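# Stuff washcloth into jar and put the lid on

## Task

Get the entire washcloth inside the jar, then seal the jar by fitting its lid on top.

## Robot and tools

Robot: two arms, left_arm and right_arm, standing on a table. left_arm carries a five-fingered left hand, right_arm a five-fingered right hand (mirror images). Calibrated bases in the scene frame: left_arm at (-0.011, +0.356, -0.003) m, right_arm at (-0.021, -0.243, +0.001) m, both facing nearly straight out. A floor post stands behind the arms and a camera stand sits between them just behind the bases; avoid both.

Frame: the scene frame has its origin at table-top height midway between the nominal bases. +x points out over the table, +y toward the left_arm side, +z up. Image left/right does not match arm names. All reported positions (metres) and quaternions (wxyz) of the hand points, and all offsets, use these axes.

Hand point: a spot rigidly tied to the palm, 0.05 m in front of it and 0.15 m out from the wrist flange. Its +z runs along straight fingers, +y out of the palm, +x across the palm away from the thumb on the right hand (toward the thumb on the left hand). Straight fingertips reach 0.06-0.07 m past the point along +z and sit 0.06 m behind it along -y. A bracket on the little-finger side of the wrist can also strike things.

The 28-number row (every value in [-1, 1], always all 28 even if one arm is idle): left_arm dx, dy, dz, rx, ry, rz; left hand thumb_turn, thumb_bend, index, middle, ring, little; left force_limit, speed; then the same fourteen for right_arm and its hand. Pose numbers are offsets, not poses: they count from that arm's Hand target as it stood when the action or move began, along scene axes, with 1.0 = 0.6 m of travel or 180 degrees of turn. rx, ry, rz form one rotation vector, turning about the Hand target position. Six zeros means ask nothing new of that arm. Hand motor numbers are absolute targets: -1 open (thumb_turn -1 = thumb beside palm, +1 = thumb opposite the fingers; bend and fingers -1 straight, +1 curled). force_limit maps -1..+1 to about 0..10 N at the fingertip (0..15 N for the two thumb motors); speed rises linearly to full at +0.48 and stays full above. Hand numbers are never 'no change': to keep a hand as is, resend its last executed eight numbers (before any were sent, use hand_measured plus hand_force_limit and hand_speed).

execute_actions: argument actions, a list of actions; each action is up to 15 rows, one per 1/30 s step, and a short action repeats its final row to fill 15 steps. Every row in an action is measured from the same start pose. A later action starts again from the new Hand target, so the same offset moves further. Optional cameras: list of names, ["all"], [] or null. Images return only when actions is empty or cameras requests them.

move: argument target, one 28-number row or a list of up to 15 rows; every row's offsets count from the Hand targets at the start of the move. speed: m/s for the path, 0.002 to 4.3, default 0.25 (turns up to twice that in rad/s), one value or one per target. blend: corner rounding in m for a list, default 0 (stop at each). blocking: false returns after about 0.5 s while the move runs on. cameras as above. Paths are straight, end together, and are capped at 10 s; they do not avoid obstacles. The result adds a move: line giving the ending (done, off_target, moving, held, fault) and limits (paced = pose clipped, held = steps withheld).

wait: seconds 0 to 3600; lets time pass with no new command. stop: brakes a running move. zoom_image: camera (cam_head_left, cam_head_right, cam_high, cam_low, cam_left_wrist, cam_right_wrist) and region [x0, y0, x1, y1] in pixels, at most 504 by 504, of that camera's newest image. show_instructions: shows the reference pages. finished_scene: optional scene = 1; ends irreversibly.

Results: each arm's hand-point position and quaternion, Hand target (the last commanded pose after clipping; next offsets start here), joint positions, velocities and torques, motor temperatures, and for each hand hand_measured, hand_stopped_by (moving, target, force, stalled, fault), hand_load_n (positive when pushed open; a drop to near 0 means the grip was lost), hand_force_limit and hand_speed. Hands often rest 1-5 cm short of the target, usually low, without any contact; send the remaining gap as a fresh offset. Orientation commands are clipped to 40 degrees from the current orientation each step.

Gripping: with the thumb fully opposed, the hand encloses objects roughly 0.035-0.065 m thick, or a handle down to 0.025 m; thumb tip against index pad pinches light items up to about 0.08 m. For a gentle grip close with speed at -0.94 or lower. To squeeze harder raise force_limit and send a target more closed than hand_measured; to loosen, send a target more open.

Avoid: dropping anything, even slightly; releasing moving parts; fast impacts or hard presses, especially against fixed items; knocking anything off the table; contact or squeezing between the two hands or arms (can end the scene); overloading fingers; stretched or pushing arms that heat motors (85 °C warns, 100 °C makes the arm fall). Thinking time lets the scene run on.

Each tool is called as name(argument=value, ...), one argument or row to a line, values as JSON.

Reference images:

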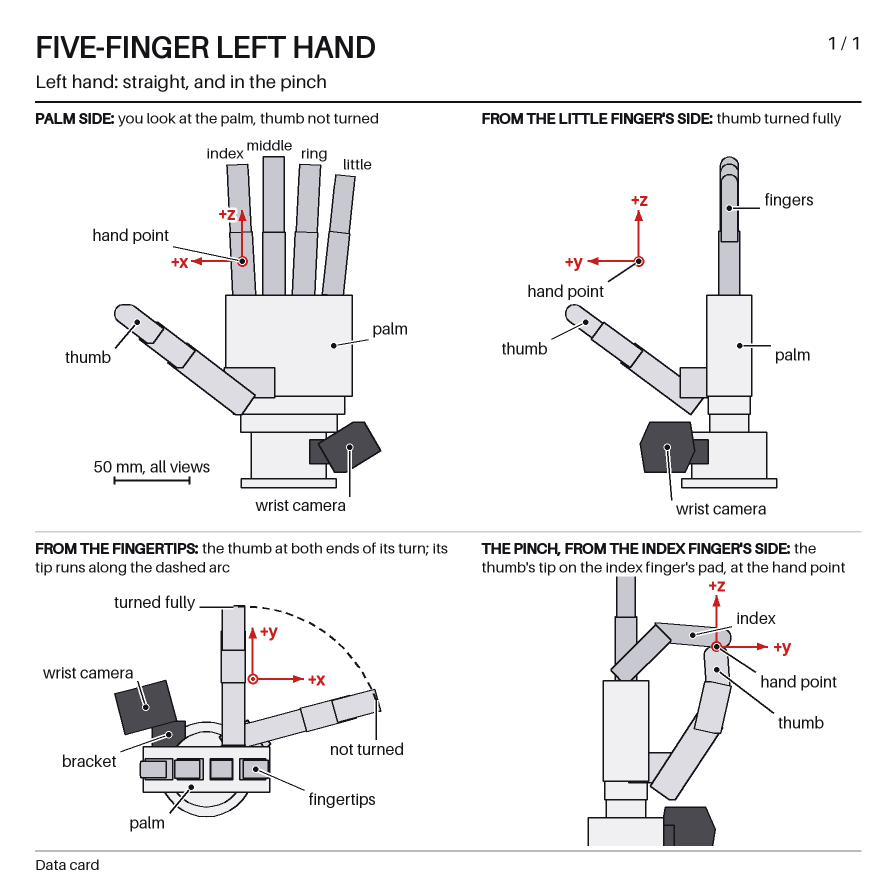

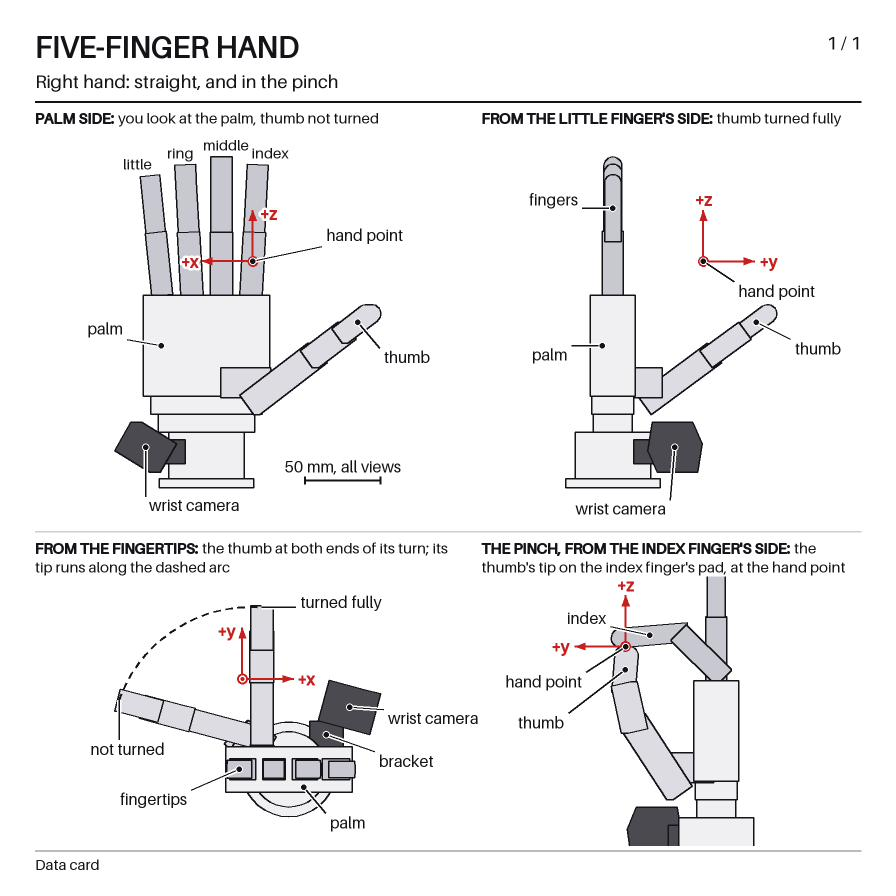

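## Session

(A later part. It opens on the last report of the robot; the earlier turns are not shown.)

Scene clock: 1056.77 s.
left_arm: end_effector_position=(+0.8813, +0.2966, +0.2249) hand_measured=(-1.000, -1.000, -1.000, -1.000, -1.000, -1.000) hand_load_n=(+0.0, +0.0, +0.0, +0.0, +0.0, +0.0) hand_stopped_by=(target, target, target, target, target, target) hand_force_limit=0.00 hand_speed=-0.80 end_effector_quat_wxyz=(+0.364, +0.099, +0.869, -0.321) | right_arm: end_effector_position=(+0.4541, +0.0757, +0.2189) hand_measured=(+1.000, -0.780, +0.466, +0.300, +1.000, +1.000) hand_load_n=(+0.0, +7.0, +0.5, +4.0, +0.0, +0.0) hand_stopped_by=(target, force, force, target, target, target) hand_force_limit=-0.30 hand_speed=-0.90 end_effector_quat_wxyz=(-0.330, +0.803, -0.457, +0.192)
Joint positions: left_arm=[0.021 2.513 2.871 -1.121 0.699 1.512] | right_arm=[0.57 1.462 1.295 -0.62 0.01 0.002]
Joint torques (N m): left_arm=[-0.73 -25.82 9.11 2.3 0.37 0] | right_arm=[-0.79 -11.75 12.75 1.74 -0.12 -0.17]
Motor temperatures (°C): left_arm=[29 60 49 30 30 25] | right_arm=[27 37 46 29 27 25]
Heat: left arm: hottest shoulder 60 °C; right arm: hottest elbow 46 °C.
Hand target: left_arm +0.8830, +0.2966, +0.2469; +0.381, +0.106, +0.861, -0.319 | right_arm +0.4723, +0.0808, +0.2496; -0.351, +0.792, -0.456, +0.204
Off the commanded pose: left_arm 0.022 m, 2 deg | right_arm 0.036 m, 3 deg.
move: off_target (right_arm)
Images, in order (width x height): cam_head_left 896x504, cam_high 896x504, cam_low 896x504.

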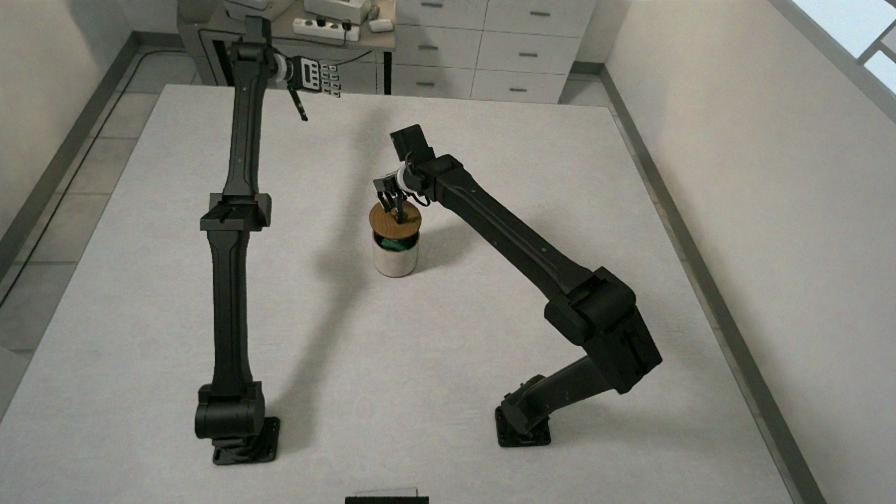

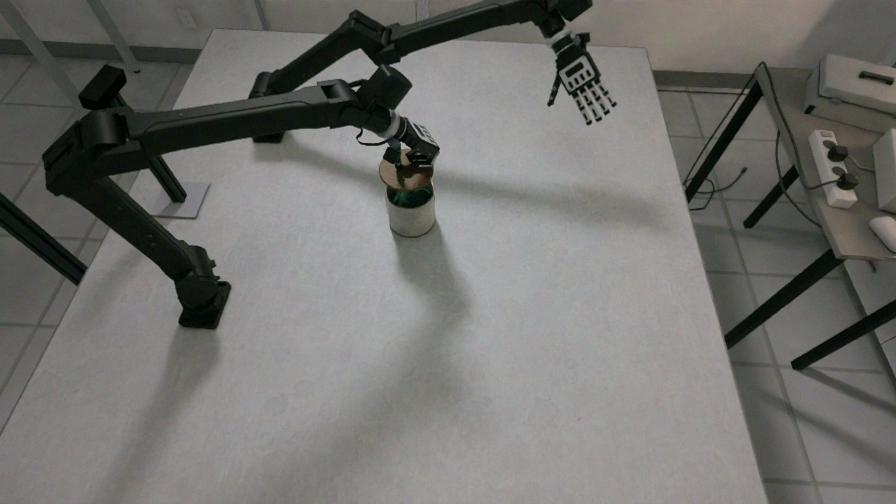

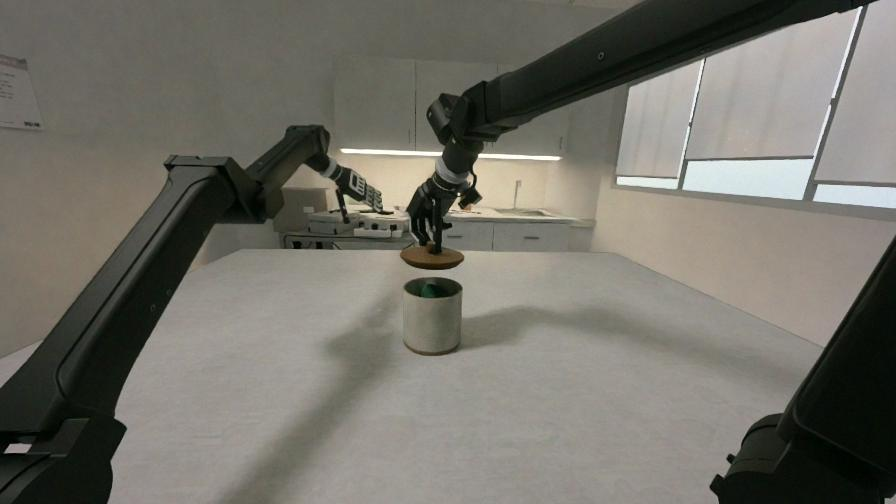

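move(
  target=[0,0,0,0,0,0,-1,-1,-1,-1,-1,-1,0,-0.8,-0.022,-0.008,-0.09,-0.021,0.015,0,1,0.1,0.5,0.3,1,1,-0.3,-0.9],
  speed=0.05,
  cameras=["cam_low","cam_high","cam_head_left"],
)

zoom_image(
  camera="cam_low",
  region=[395, 245, 475, 305],
)

zoom_image(
  camera="cam_head_left",
  region=[360, 190, 430, 260],
)

zoom_image(
  camera="cam_high",
  region=[375, 145, 445, 215],
)

Scene clock: 1101.40 s.
left_arm: end_effector_position=(+0.8813, +0.2966, +0.2249) hand_measured=(-1.000, -1.000, -1.000, -1.000, -1.000, -1.000) hand_load_n=(+0.0, +0.0, +0.0, -0.5, +0.0, +0.0) hand_stopped_by=(target, target, target, target, target, target) hand_force_limit=0.00 hand_speed=-0.80 end_effector_quat_wxyz=(+0.364, +0.099, +0.869, -0.321) | right_arm: end_effector_position=(+0.4563, +0.0701, +0.1972) hand_measured=(+1.000, -0.780, +0.466, +0.300, +1.000, +1.000) hand_load_n=(+0.0, +7.0, +0.5, +4.5, +0.0, +0.0) hand_stopped_by=(target, force, force, target, target, target) hand_force_limit=-0.30 hand_speed=-0.90 end_effector_quat_wxyz=(-0.309, +0.806, -0.465, +0.196)
Joint positions: left_arm=[0.021 2.513 2.871 -1.121 0.699 1.512] | right_arm=[0.57 1.488 1.28 -0.615 0.041 0.002]
Joint torques (N m): left_arm=[0.56 -24.82 8.94 2.43 0.41 -0.02] | right_arm=[0.67 -11.69 8.01 2.89 0.05 -0.26]
Motor temperatures (°C): left_arm=[29 61 49 30 30 25] | right_arm=[27 37 57 28 27 25]
Heat: left arm: hottest shoulder 61 °C; right arm: hottest elbow 57 °C.
Hand target: left_arm +0.8830, +0.2966, +0.2469; +0.381, +0.106, +0.861, -0.319 | right_arm +0.4590, +0.0760, +0.1955; -0.314, +0.807, -0.457, +0.200
Off the commanded pose: left_arm 0.022 m, 2 deg | right_arm 0.007 m, 1 deg.
move: done
Images, in order (width x height): cam_head_left 896x504, cam_high 896x504, cam_low 896x504.

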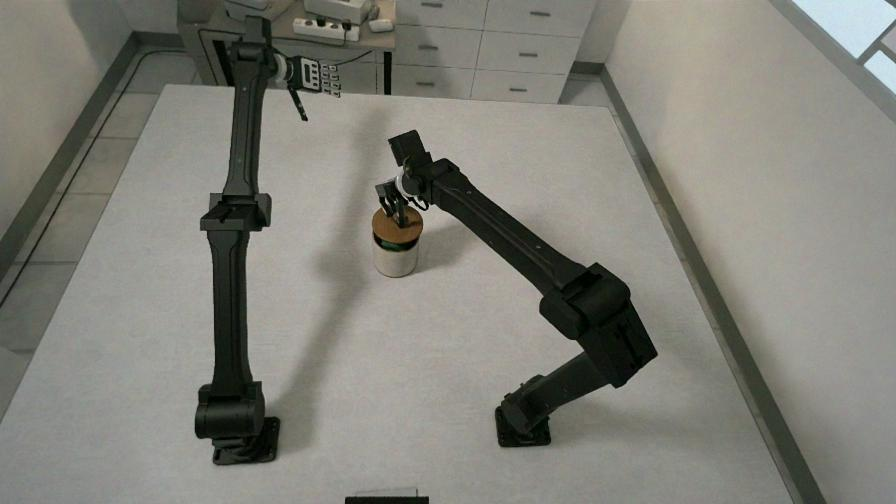

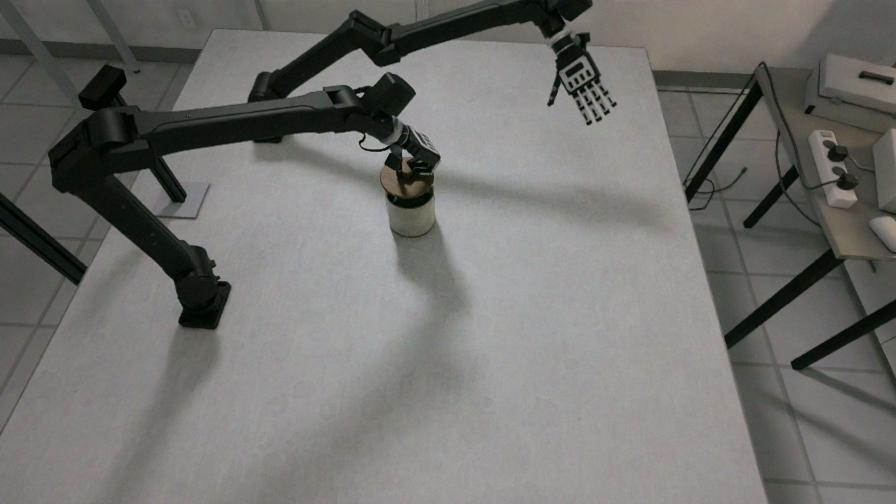

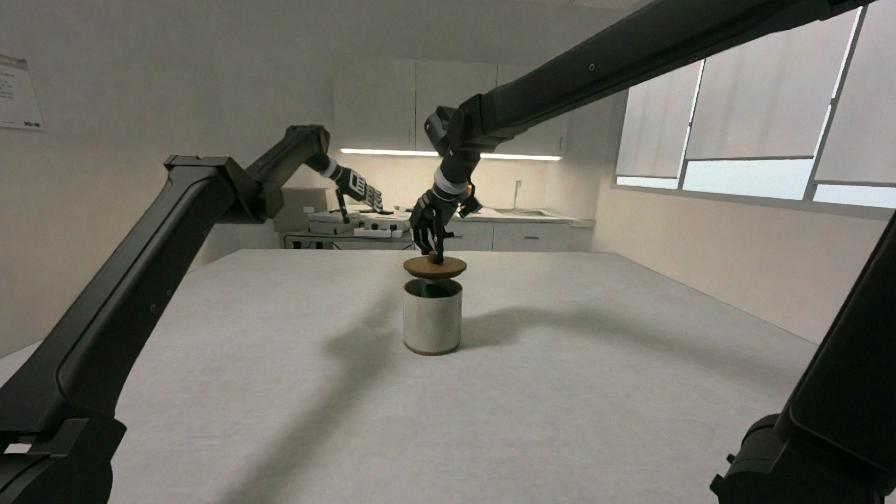

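Scaled by 6.300 from the camera's image (finer frame: 1280x720).

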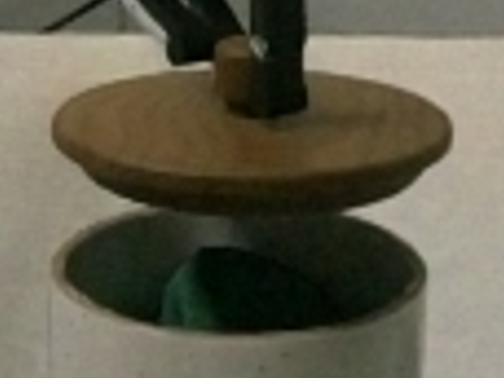

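Scaled by 7.200 from the camera's image (finer frame: 1280x720).

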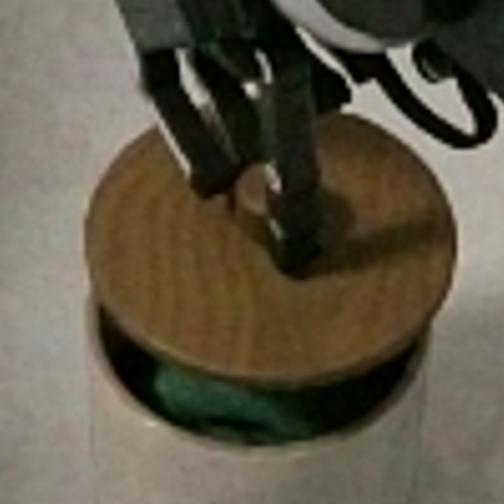

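Scaled by 7.200 from the camera's image (finer frame: 1280x720).

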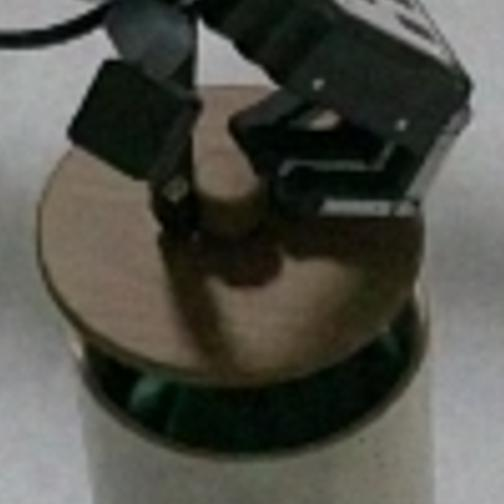

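move(
  target=[0,0,0,0,0,0,-1,-1,-1,-1,-1,-1,0,-0.8,0.010,0.010,-0.035,0,0,0,1,0.1,0.5,0.3,1,1,-0.3,-0.9],
  speed=0.04,
  cameras=["cam_low","cam_high","cam_head_left"],
)

zoom_image(
  camera="cam_low",
  region=[395, 245, 475, 305],
)

zoom_image(
  camera="cam_head_left",
  region=[360, 190, 430, 260],
)

zoom_image(
  camera="cam_high",
  region=[375, 145, 445, 215],
)

Scene clock: 1120.73 s.
left_arm: end_effector_position=(+0.8813, +0.2966, +0.2249) hand_measured=(-1.000, -1.000, -1.000, -1.000, -1.000, -1.000) hand_load_n=(+0.0, +0.0, +0.0, +0.0, +0.0, +0.0) hand_stopped_by=(target, target, target, target, target, target) hand_force_limit=0.00 hand_speed=-0.80 end_effector_quat_wxyz=(+0.364, +0.099, +0.869, -0.321) | right_arm: end_effector_position=(+0.4631, +0.0751, +0.1761) hand_measured=(+1.000, -0.780, +0.466, +0.300, +1.000, +1.000) hand_load_n=(+0.0, +7.0, +0.5, +4.0, +0.0, +0.0) hand_stopped_by=(target, force, force, target, target, target) hand_force_limit=-0.30 hand_speed=-0.90 end_effector_quat_wxyz=(-0.308, +0.806, -0.465, +0.197)
Joint positions: left_arm=[0.021 2.513 2.871 -1.121 0.699 1.512] | right_arm=[0.572 1.522 1.262 -0.562 0.044 0.002]
Joint torques (N m): left_arm=[0.62 -24.41 9.07 2.18 0.38 -0.08] | right_arm=[0.85 -11.93 7.92 2.92 0.06 -0.23]
Motor temperatures (°C): left_arm=[29 61 49 30 30 25] | right_arm=[27 36 51 29 27 25]
Heat: left arm: hottest shoulder 61 °C; right arm: hottest elbow 51 °C.
Hand target: left_arm +0.8830, +0.2966, +0.2469; +0.381, +0.106, +0.861, -0.319 | right_arm +0.4650, +0.0820, +0.1745; -0.314, +0.807, -0.457, +0.200
Off the commanded pose: left_arm 0.022 m, 2 deg | right_arm 0.007 m, 1 deg.
move: done
Images, in order (width x height): cam_head_left 896x504, cam_high 896x504, cam_low 896x504.

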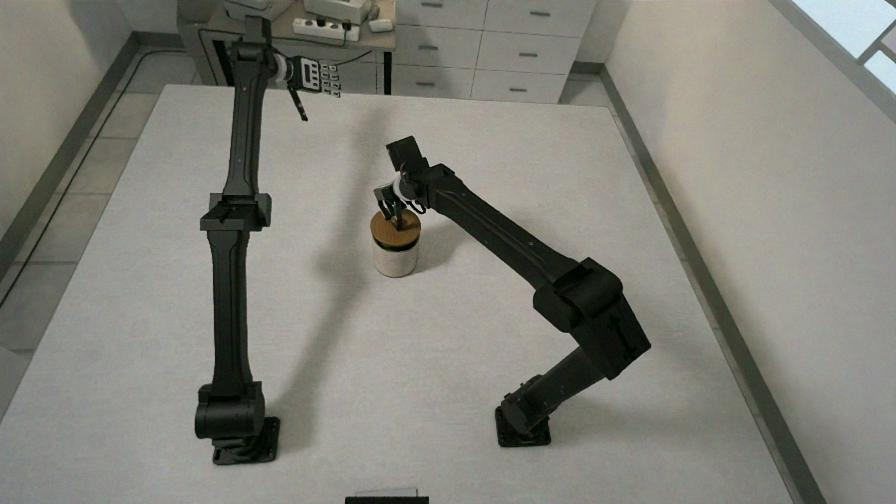

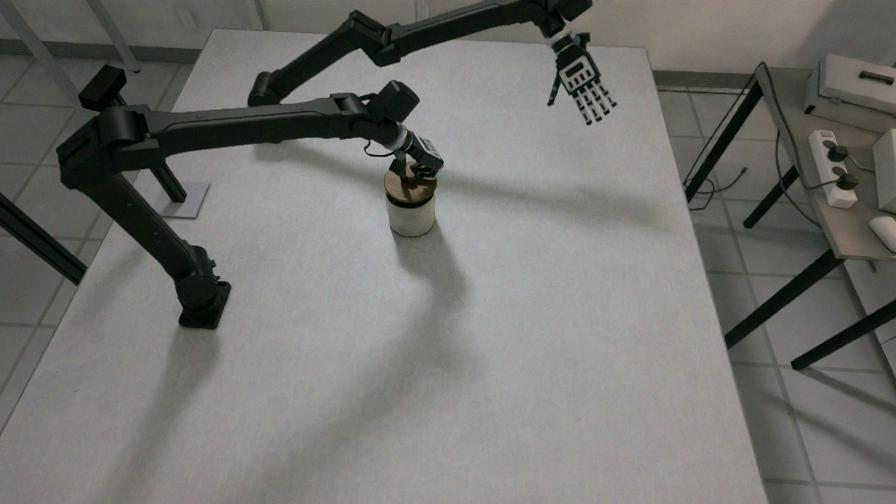

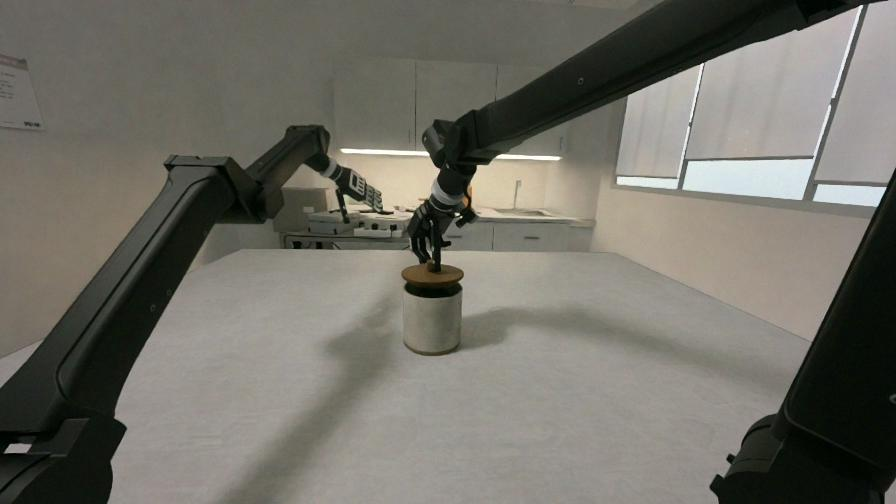

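Scaled by 6.300 from the camera's image (finer frame: 1280x720).

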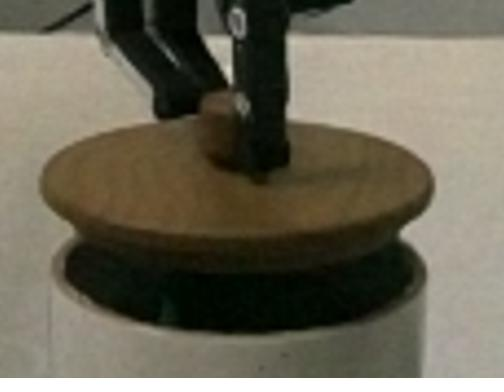

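Scaled by 7.200 from the camera's image (finer frame: 1280x720).

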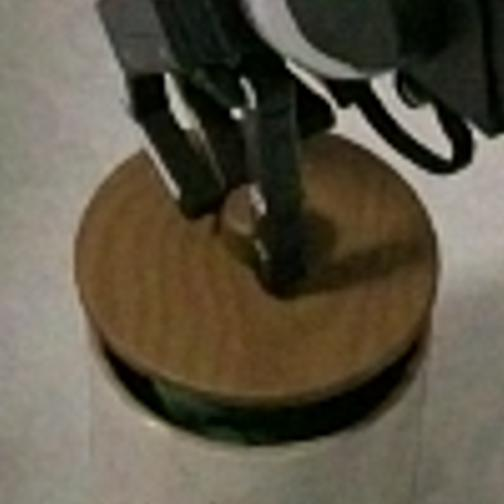

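Scaled by 7.200 from the camera's image (finer frame: 1280x720).

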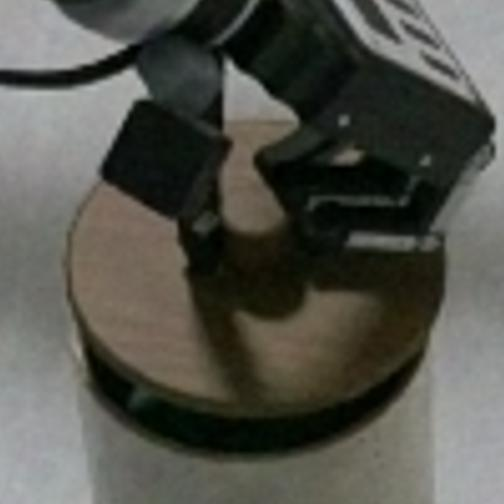

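move(
  target=[0,0,0,0,0,0,-1,-1,-1,-1,-1,-1,0,-0.8,-0.008,-0.002,-0.014,0,0,0,1,0.1,0.5,0.3,1,1,-0.3,-0.9],
  speed=0.03,
  cameras=["cam_low","cam_high","cam_head_left"],
)

zoom_image(
  camera="cam_low",
  region=[395, 245, 475, 305],
)

zoom_image(
  camera="cam_head_left",
  region=[360, 190, 430, 260],
)

zoom_image(
  camera="cam_high",
  region=[375, 145, 445, 215],
)

Scene clock: 1140.60 s.
left_arm: end_effector_position=(+0.8813, +0.2966, +0.2249) hand_measured=(-1.000, -1.000, -1.000, -1.000, -1.000, -1.000) hand_load_n=(+0.0, +0.0, -0.5, +0.0, +0.0, +0.0) hand_stopped_by=(target, target, target, target, target, target) hand_force_limit=0.00 hand_speed=-0.80 end_effector_quat_wxyz=(+0.364, +0.099, +0.869, -0.321) | right_arm: end_effector_position=(+0.4589, +0.0743, +0.1651) hand_measured=(+1.000, -0.780, +0.466, +0.300, +1.000, +1.000) hand_load_n=(+0.0, +7.0, +0.5, +4.5, +0.0, +0.0) hand_stopped_by=(target, force, force, target, target, target) hand_force_limit=-0.30 hand_speed=-0.90 end_effector_quat_wxyz=(-0.306, +0.808, -0.464, +0.196)
Joint positions: left_arm=[0.021 2.513 2.871 -1.121 0.699 1.512] | right_arm=[0.575 1.522 1.233 -0.539 0.046 0.002]
Joint torques (N m): left_arm=[0.79 -25.29 9.24 2.52 0.4 0.01] | right_arm=[0.85 -12.45 7.79 2.89 0.05 -0.21]
Motor temperatures (°C): left_arm=[29 61 49 30 30 25] | right_arm=[27 36 49 29 27 25]
Heat: left arm: hottest shoulder 61 °C; right arm: hottest elbow 49 °C.
Hand target: left_arm +0.8830, +0.2966, +0.2469; +0.381, +0.106, +0.861, -0.319 | right_arm +0.4603, +0.0809, +0.1662; -0.314, +0.807, -0.457, +0.200
Off the commanded pose: left_arm 0.022 m, 2 deg | right_arm 0.007 m, 1 deg.
move: done
Images, in order (width x height): cam_head_left 896x504, cam_high 896x504, cam_low 896x504.

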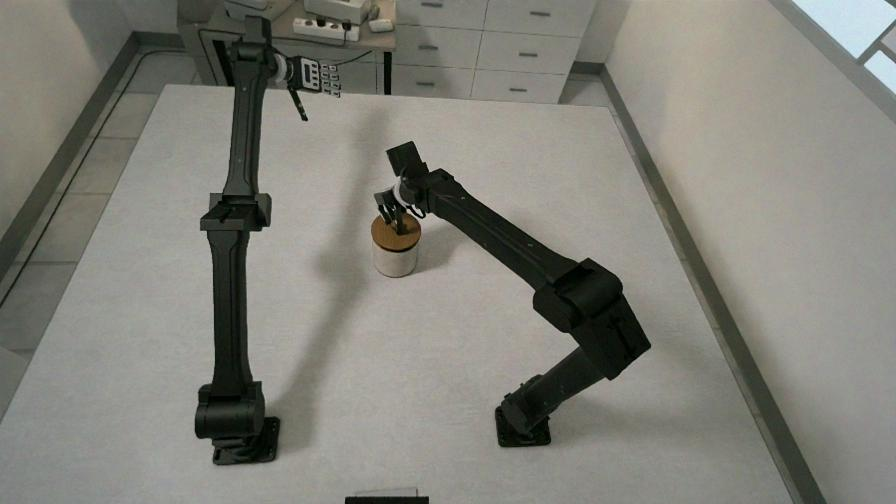

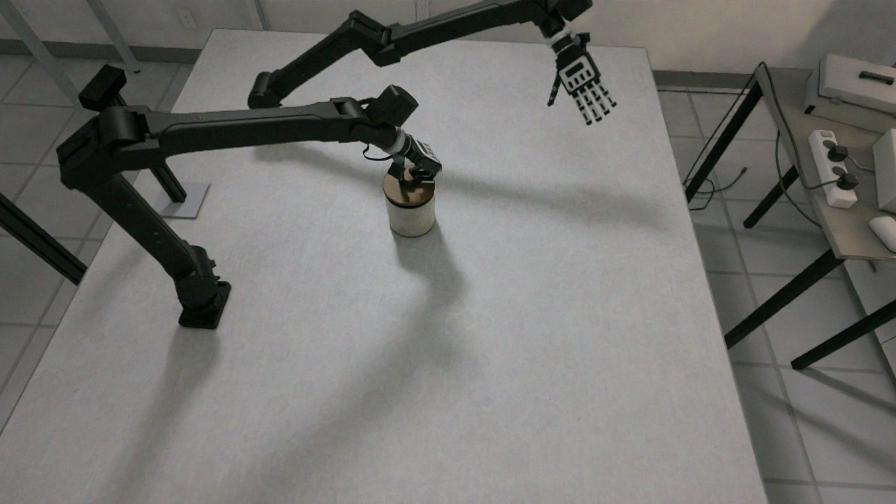

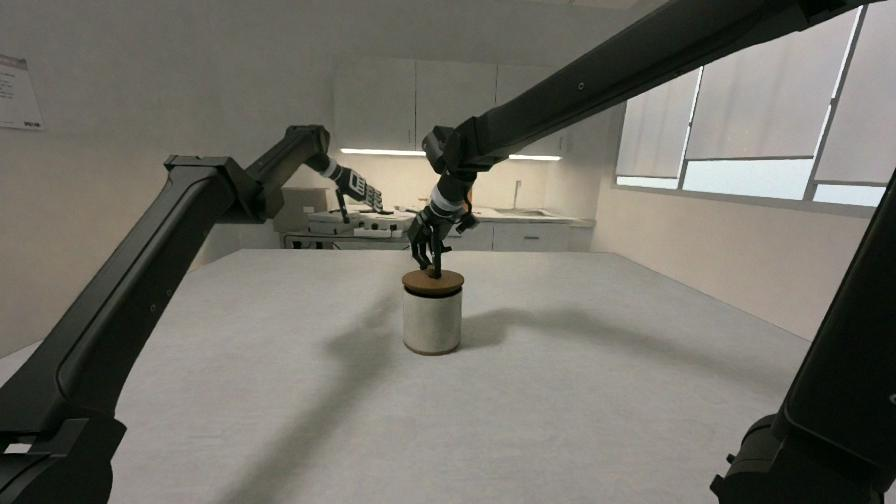

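Scaled by 6.300 from the camera's image (finer frame: 1280x720).

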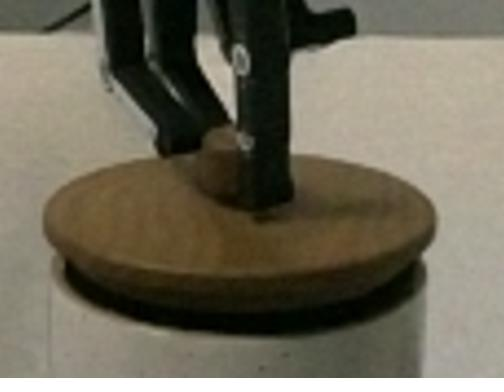

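Scaled by 7.200 from the camera's image (finer frame: 1280x720).

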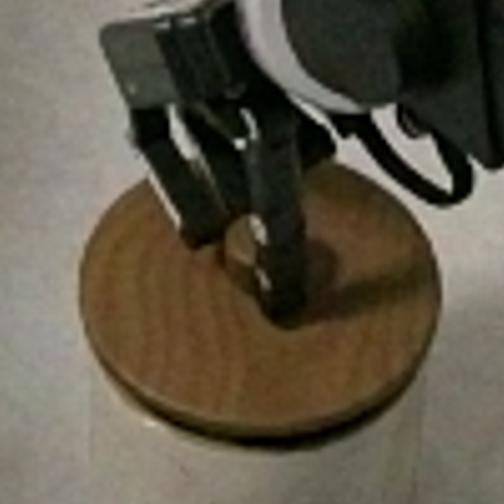

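Scaled by 7.200 from the camera's image (finer frame: 1280x720).

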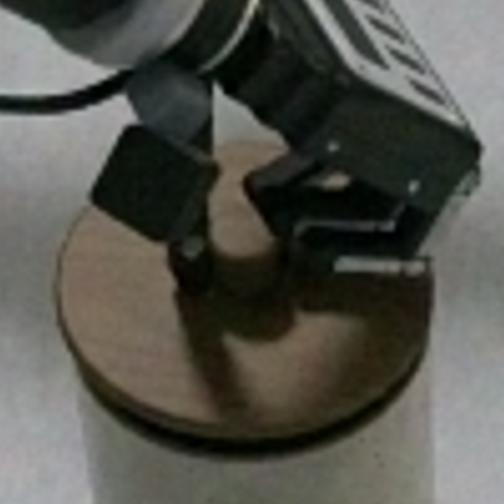

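move(
  target=[0,0,0,0,0,0,-1,-1,-1,-1,-1,-1,0,-0.8,0.004,0.000,-0.014,0,0,0,1,0.1,0.5,0.3,1,1,-0.3,-0.9],
  speed=0.03,
  cameras=["cam_low","cam_high","cam_head_left"],
)

zoom_image(
  camera="cam_low",
  region=[395, 245, 475, 305],
)

zoom_image(
  camera="cam_head_left",
  region=[360, 190, 430, 260],
)

zoom_image(
  camera="cam_high",
  region=[375, 145, 445, 215],
)

Scene clock: 1155.40 s.
left_arm: end_effector_position=(+0.8813, +0.2966, +0.2249) hand_measured=(-1.000, -1.000, -1.000, -1.000, -1.000, -1.000) hand_load_n=(+0.0, +0.0, +0.0, +0.0, +0.0, +0.0) hand_stopped_by=(target, target, target, target, target, target) hand_force_limit=0.00 hand_speed=-0.80 end_effector_quat_wxyz=(+0.364, +0.099, +0.869, -0.321) | right_arm: end_effector_position=(+0.4604, +0.0753, +0.1609) hand_measured=(+1.000, -0.780, +0.466, +0.300, +1.000, +1.000) hand_load_n=(+0.0, +7.0, +0.5, +4.0, +0.0, +0.5) hand_stopped_by=(target, force, force, target, target, target) hand_force_limit=-0.30 hand_speed=-0.90 end_effector_quat_wxyz=(-0.309, +0.806, -0.464, +0.198)
Joint positions: left_arm=[0.021 2.513 2.871 -1.121 0.699 1.512] | right_arm=[0.575 1.526 1.224 -0.518 0.046 0.002]
Joint torques (N m): left_arm=[0.85 -24.18 9.09 2.25 0.5 0] | right_arm=[0.62 -12.04 7.76 3.04 -0.01 -0.23]
Motor temperatures (°C): left_arm=[29 61 49 30 30 25] | right_arm=[27 35 48 29 27 25]
Heat: left arm: hottest shoulder 61 °C; right arm: hottest elbow 48 °C.
Hand target: left_arm +0.8830, +0.2966, +0.2469; +0.381, +0.106, +0.861, -0.319 | right_arm +0.4627, +0.0809, +0.1578; -0.314, +0.807, -0.457, +0.200
Off the commanded pose: left_arm 0.022 m, 2 deg | right_arm 0.007 m, 1 deg.
move: done
Images, in order (width x height): cam_head_left 896x504, cam_high 896x504, cam_low 896x504.

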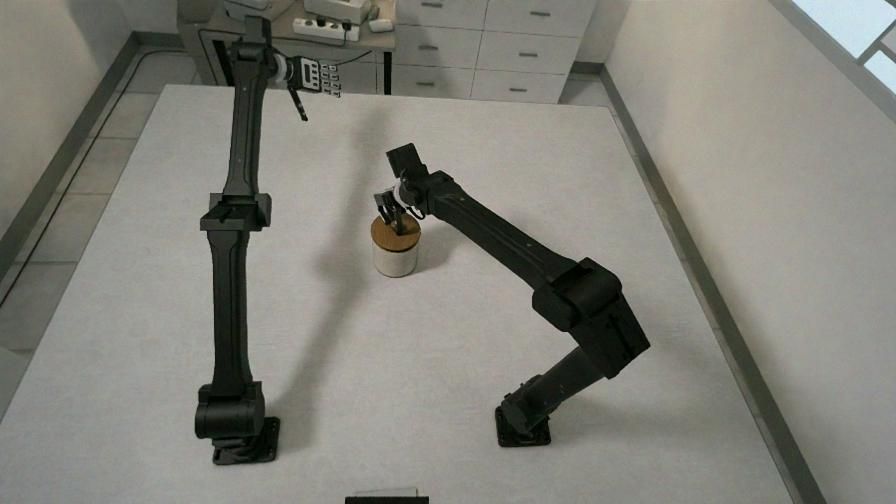

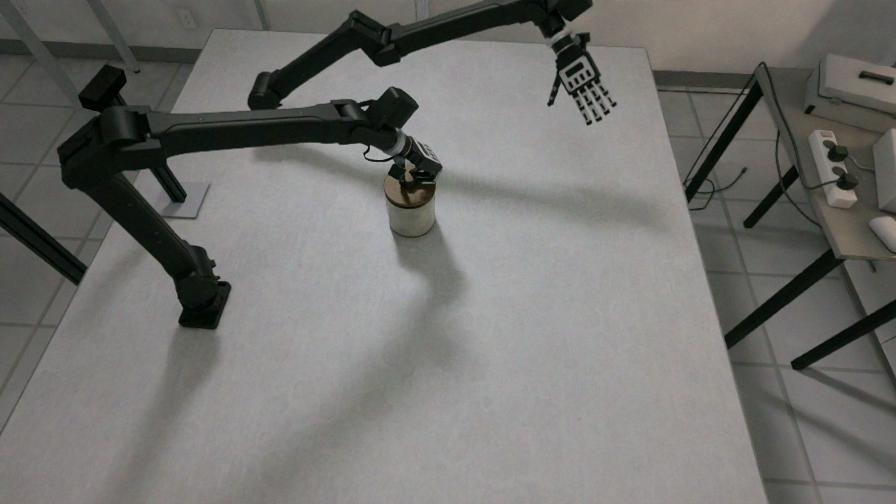

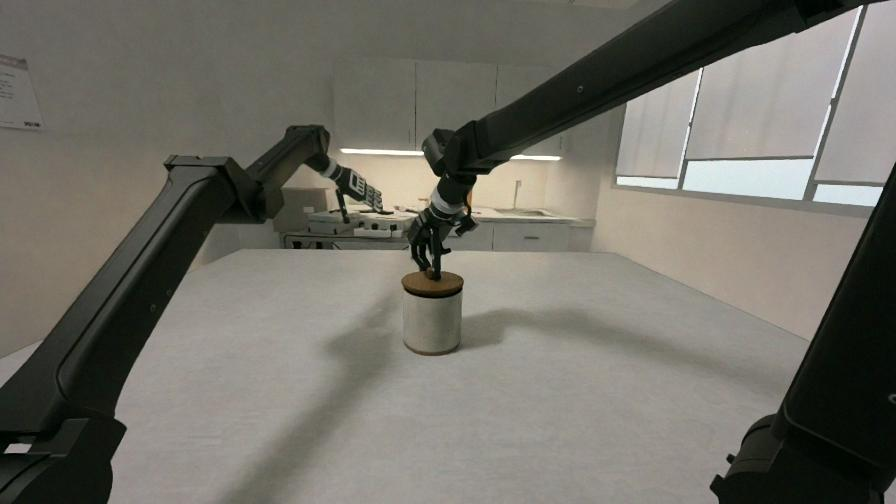

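Scaled by 6.300 from the camera's image (finer frame: 1280x720).

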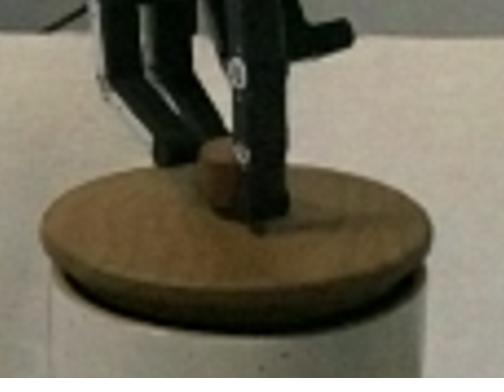

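Scaled by 7.200 from the camera's image (finer frame: 1280x720).

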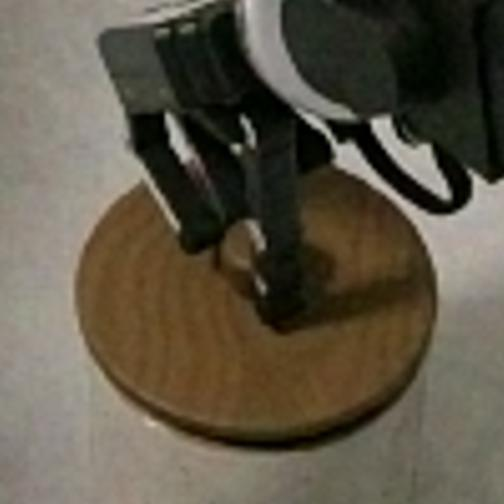

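Scaled by 7.200 from the camera's image (finer frame: 1280x720).

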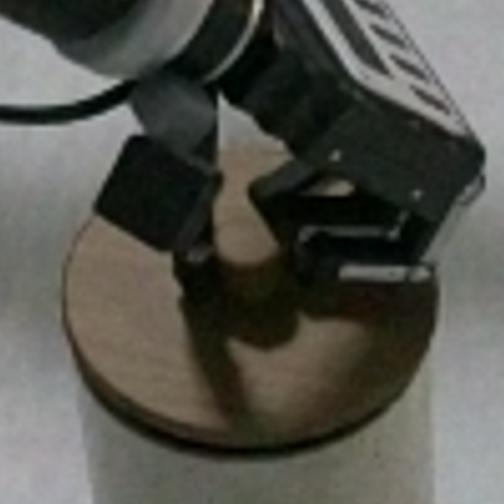

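move(
  target=[0,0,0,0,0,0,-1,-1,-1,-1,-1,-1,0,-0.8,0,0,-0.01,0,0,0,1,0.1,0.5,0.3,1,1,-0.3,-0.9],
  speed=0.03,
  cameras=["cam_head_left","cam_high","cam_low"],
)

Scene clock: 1173.03 s.
left_arm: end_effector_position=(+0.8813, +0.2966, +0.2249) hand_measured=(-1.000, -1.000, -1.000, -1.000, -1.000, -1.000) hand_load_n=(+0.0, +0.0, +0.0, +0.0, +0.0, +0.0) hand_stopped_by=(target, target, target, target, target, target) hand_force_limit=0.00 hand_speed=-0.80 end_effector_quat_wxyz=(+0.364, +0.099, +0.869, -0.321) | right_arm: end_effector_position=(+0.4603, +0.0752, +0.1544) hand_measured=(+1.000, -0.780, +0.466, +0.300, +1.000, +1.000) hand_load_n=(+0.0, +7.0, +0.5, +4.5, +0.0, +0.0) hand_stopped_by=(target, force, force, target, target, target) hand_force_limit=-0.30 hand_speed=-0.90 end_effector_quat_wxyz=(-0.309, +0.807, -0.464, +0.198)
Joint positions: left_arm=[0.021 2.513 2.871 -1.121 0.699 1.512] | right_arm=[0.575 1.532 1.212 -0.502 0.046 0.002]
Joint torques (N m): left_arm=[-0.09 -25.11 9.11 2.29 0.44 0] | right_arm=[0.62 -11.81 7.73 2.86 -0.01 -0.23]
Motor temperatures (°C): left_arm=[29 61 49 30 30 25] | right_arm=[27 35 46 29 27 25]
Heat: left arm: hottest shoulder 61 °C; right arm: hottest elbow 46 °C.
Hand target: left_arm +0.8830, +0.2966, +0.2469; +0.381, +0.106, +0.861, -0.319 | right_arm +0.4626, +0.0809, +0.1518; -0.314, +0.807, -0.457, +0.200
Off the commanded pose: left_arm 0.022 m, 2 deg | right_arm 0.007 m, 1 deg.
move: done

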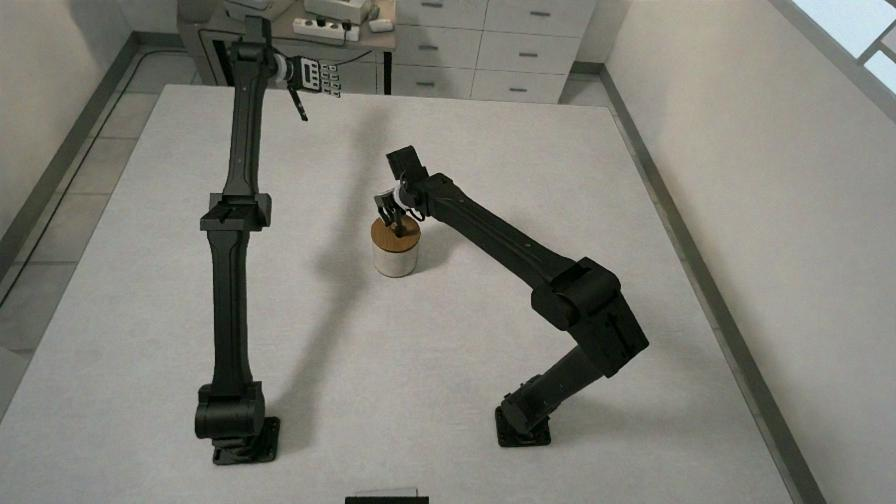

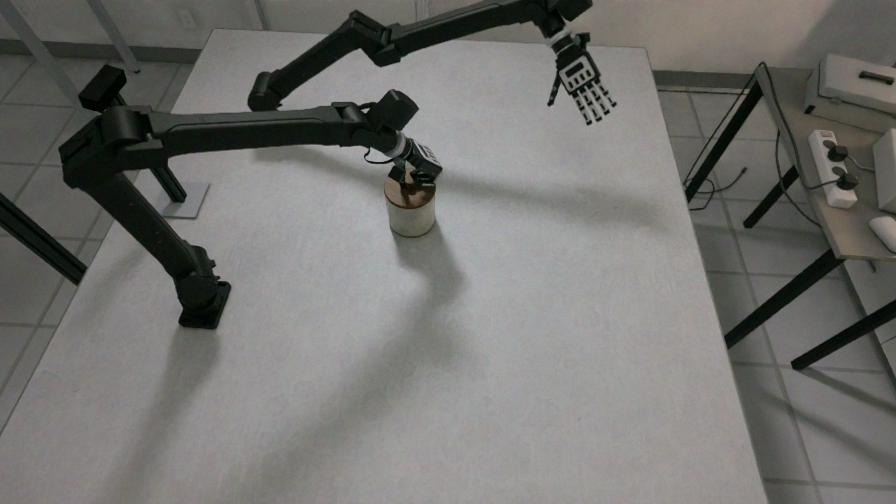

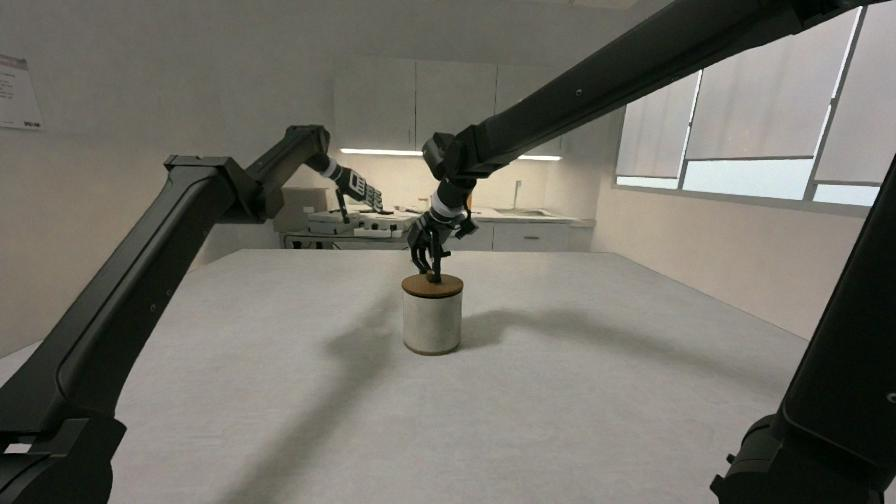

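zoom_image(
  camera="cam_low",
  region=[395, 245, 475, 305],
)

zoom_image(
  camera="cam_high",
  region=[375, 145, 445, 215],
)

zoom_image(
  camera="cam_head_left",
  region=[360, 190, 430, 260],
)

Scaled by 6.300 from the camera's image (finer frame: 1280x720).

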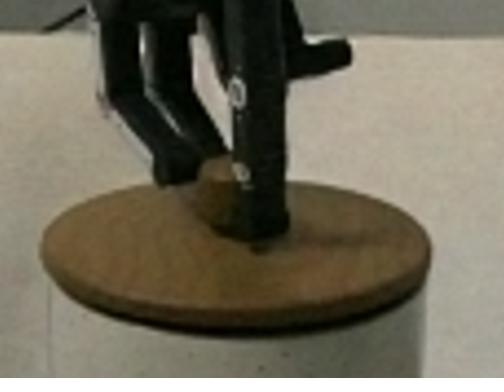

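Scaled by 7.200 from the camera's image (finer frame: 1280x720).

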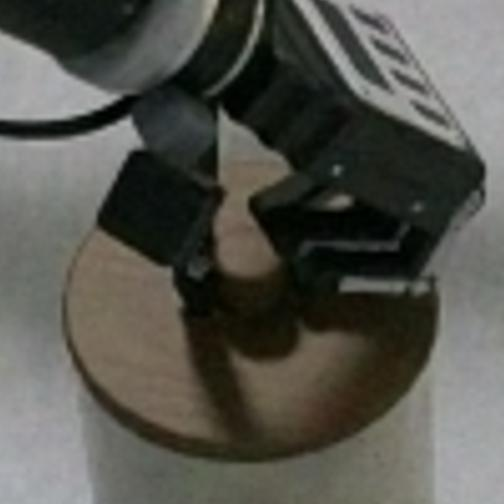

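Scaled by 7.200 from the camera's image (finer frame: 1280x720).

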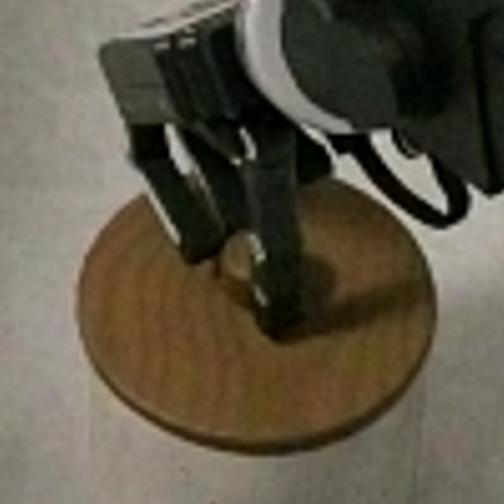

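move(
  target=[0,0,0,0,0,0,-1,-1,-1,-1,-1,-1,0,-0.8,0,0,-0.008,0,0,0,1,0.1,0.5,0.3,1,1,-0.3,-0.9],
  speed=0.02,
  cameras=["cam_low"],
)

zoom_image(
  camera="cam_low",
  region=[395, 245, 475, 305],
)

Scene clock: 1184.77 s.
left_arm: end_effector_position=(+0.8813, +0.2966, +0.2249) hand_measured=(-1.000, -1.000, -1.000, -1.000, -1.000, -1.000) hand_load_n=(+0.0, +0.0, +0.0, +0.0, +0.0, +0.0) hand_stopped_by=(target, target, target, target, target, target) hand_force_limit=0.00 hand_speed=-0.80 end_effector_quat_wxyz=(+0.364, +0.099, +0.869, -0.321) | right_arm: end_effector_position=(+0.4609, +0.0756, +0.1520) hand_measured=(+1.000, -0.780, +0.466, +0.300, +1.000, +1.000) hand_load_n=(+0.0, +7.5, +0.5, +3.0, +0.5, +0.0) hand_stopped_by=(target, force, force, target, target, target) hand_force_limit=-0.30 hand_speed=-0.90 end_effector_quat_wxyz=(-0.311, +0.806, -0.463, +0.199)
Joint positions: left_arm=[0.021 2.513 2.871 -1.121 0.699 1.512] | right_arm=[0.575 1.533 1.206 -0.489 0.046 0.002]
Joint torques (N m): left_arm=[-0.03 -25.76 9.05 2.24 0.41 0.01] | right_arm=[0.56 -11.69 7.58 2.96 -0.01 -0.23]
Motor temperatures (°C): left_arm=[29 61 50 30 30 25] | right_arm=[27 35 45 29 27 25]
Heat: left arm: hottest shoulder 61 °C; right arm: hottest elbow 45 °C.
Hand target: left_arm +0.8830, +0.2966, +0.2469; +0.381, +0.106, +0.861, -0.319 | right_arm +0.4626, +0.0809, +0.1468; -0.314, +0.808, -0.457, +0.200
Off the commanded pose: left_arm 0.022 m, 2 deg | right_arm 0.007 m, 1 deg.
move: done

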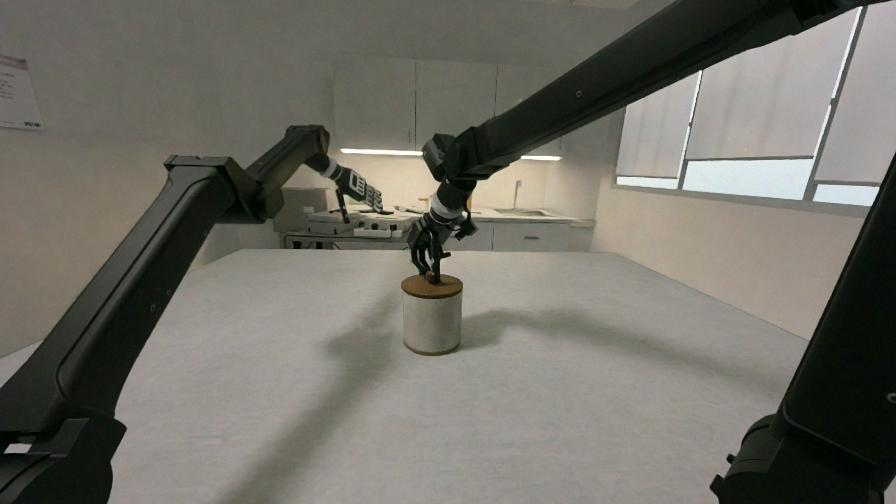

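Scaled by 6.300 from the camera's image (finer frame: 1280x720).

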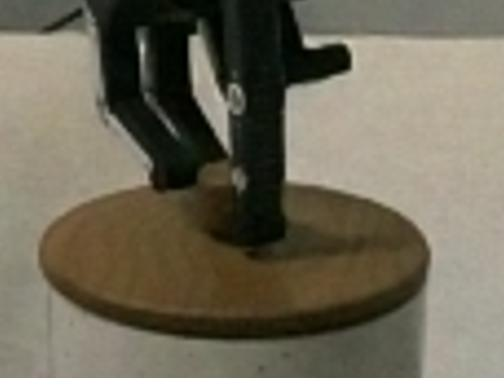

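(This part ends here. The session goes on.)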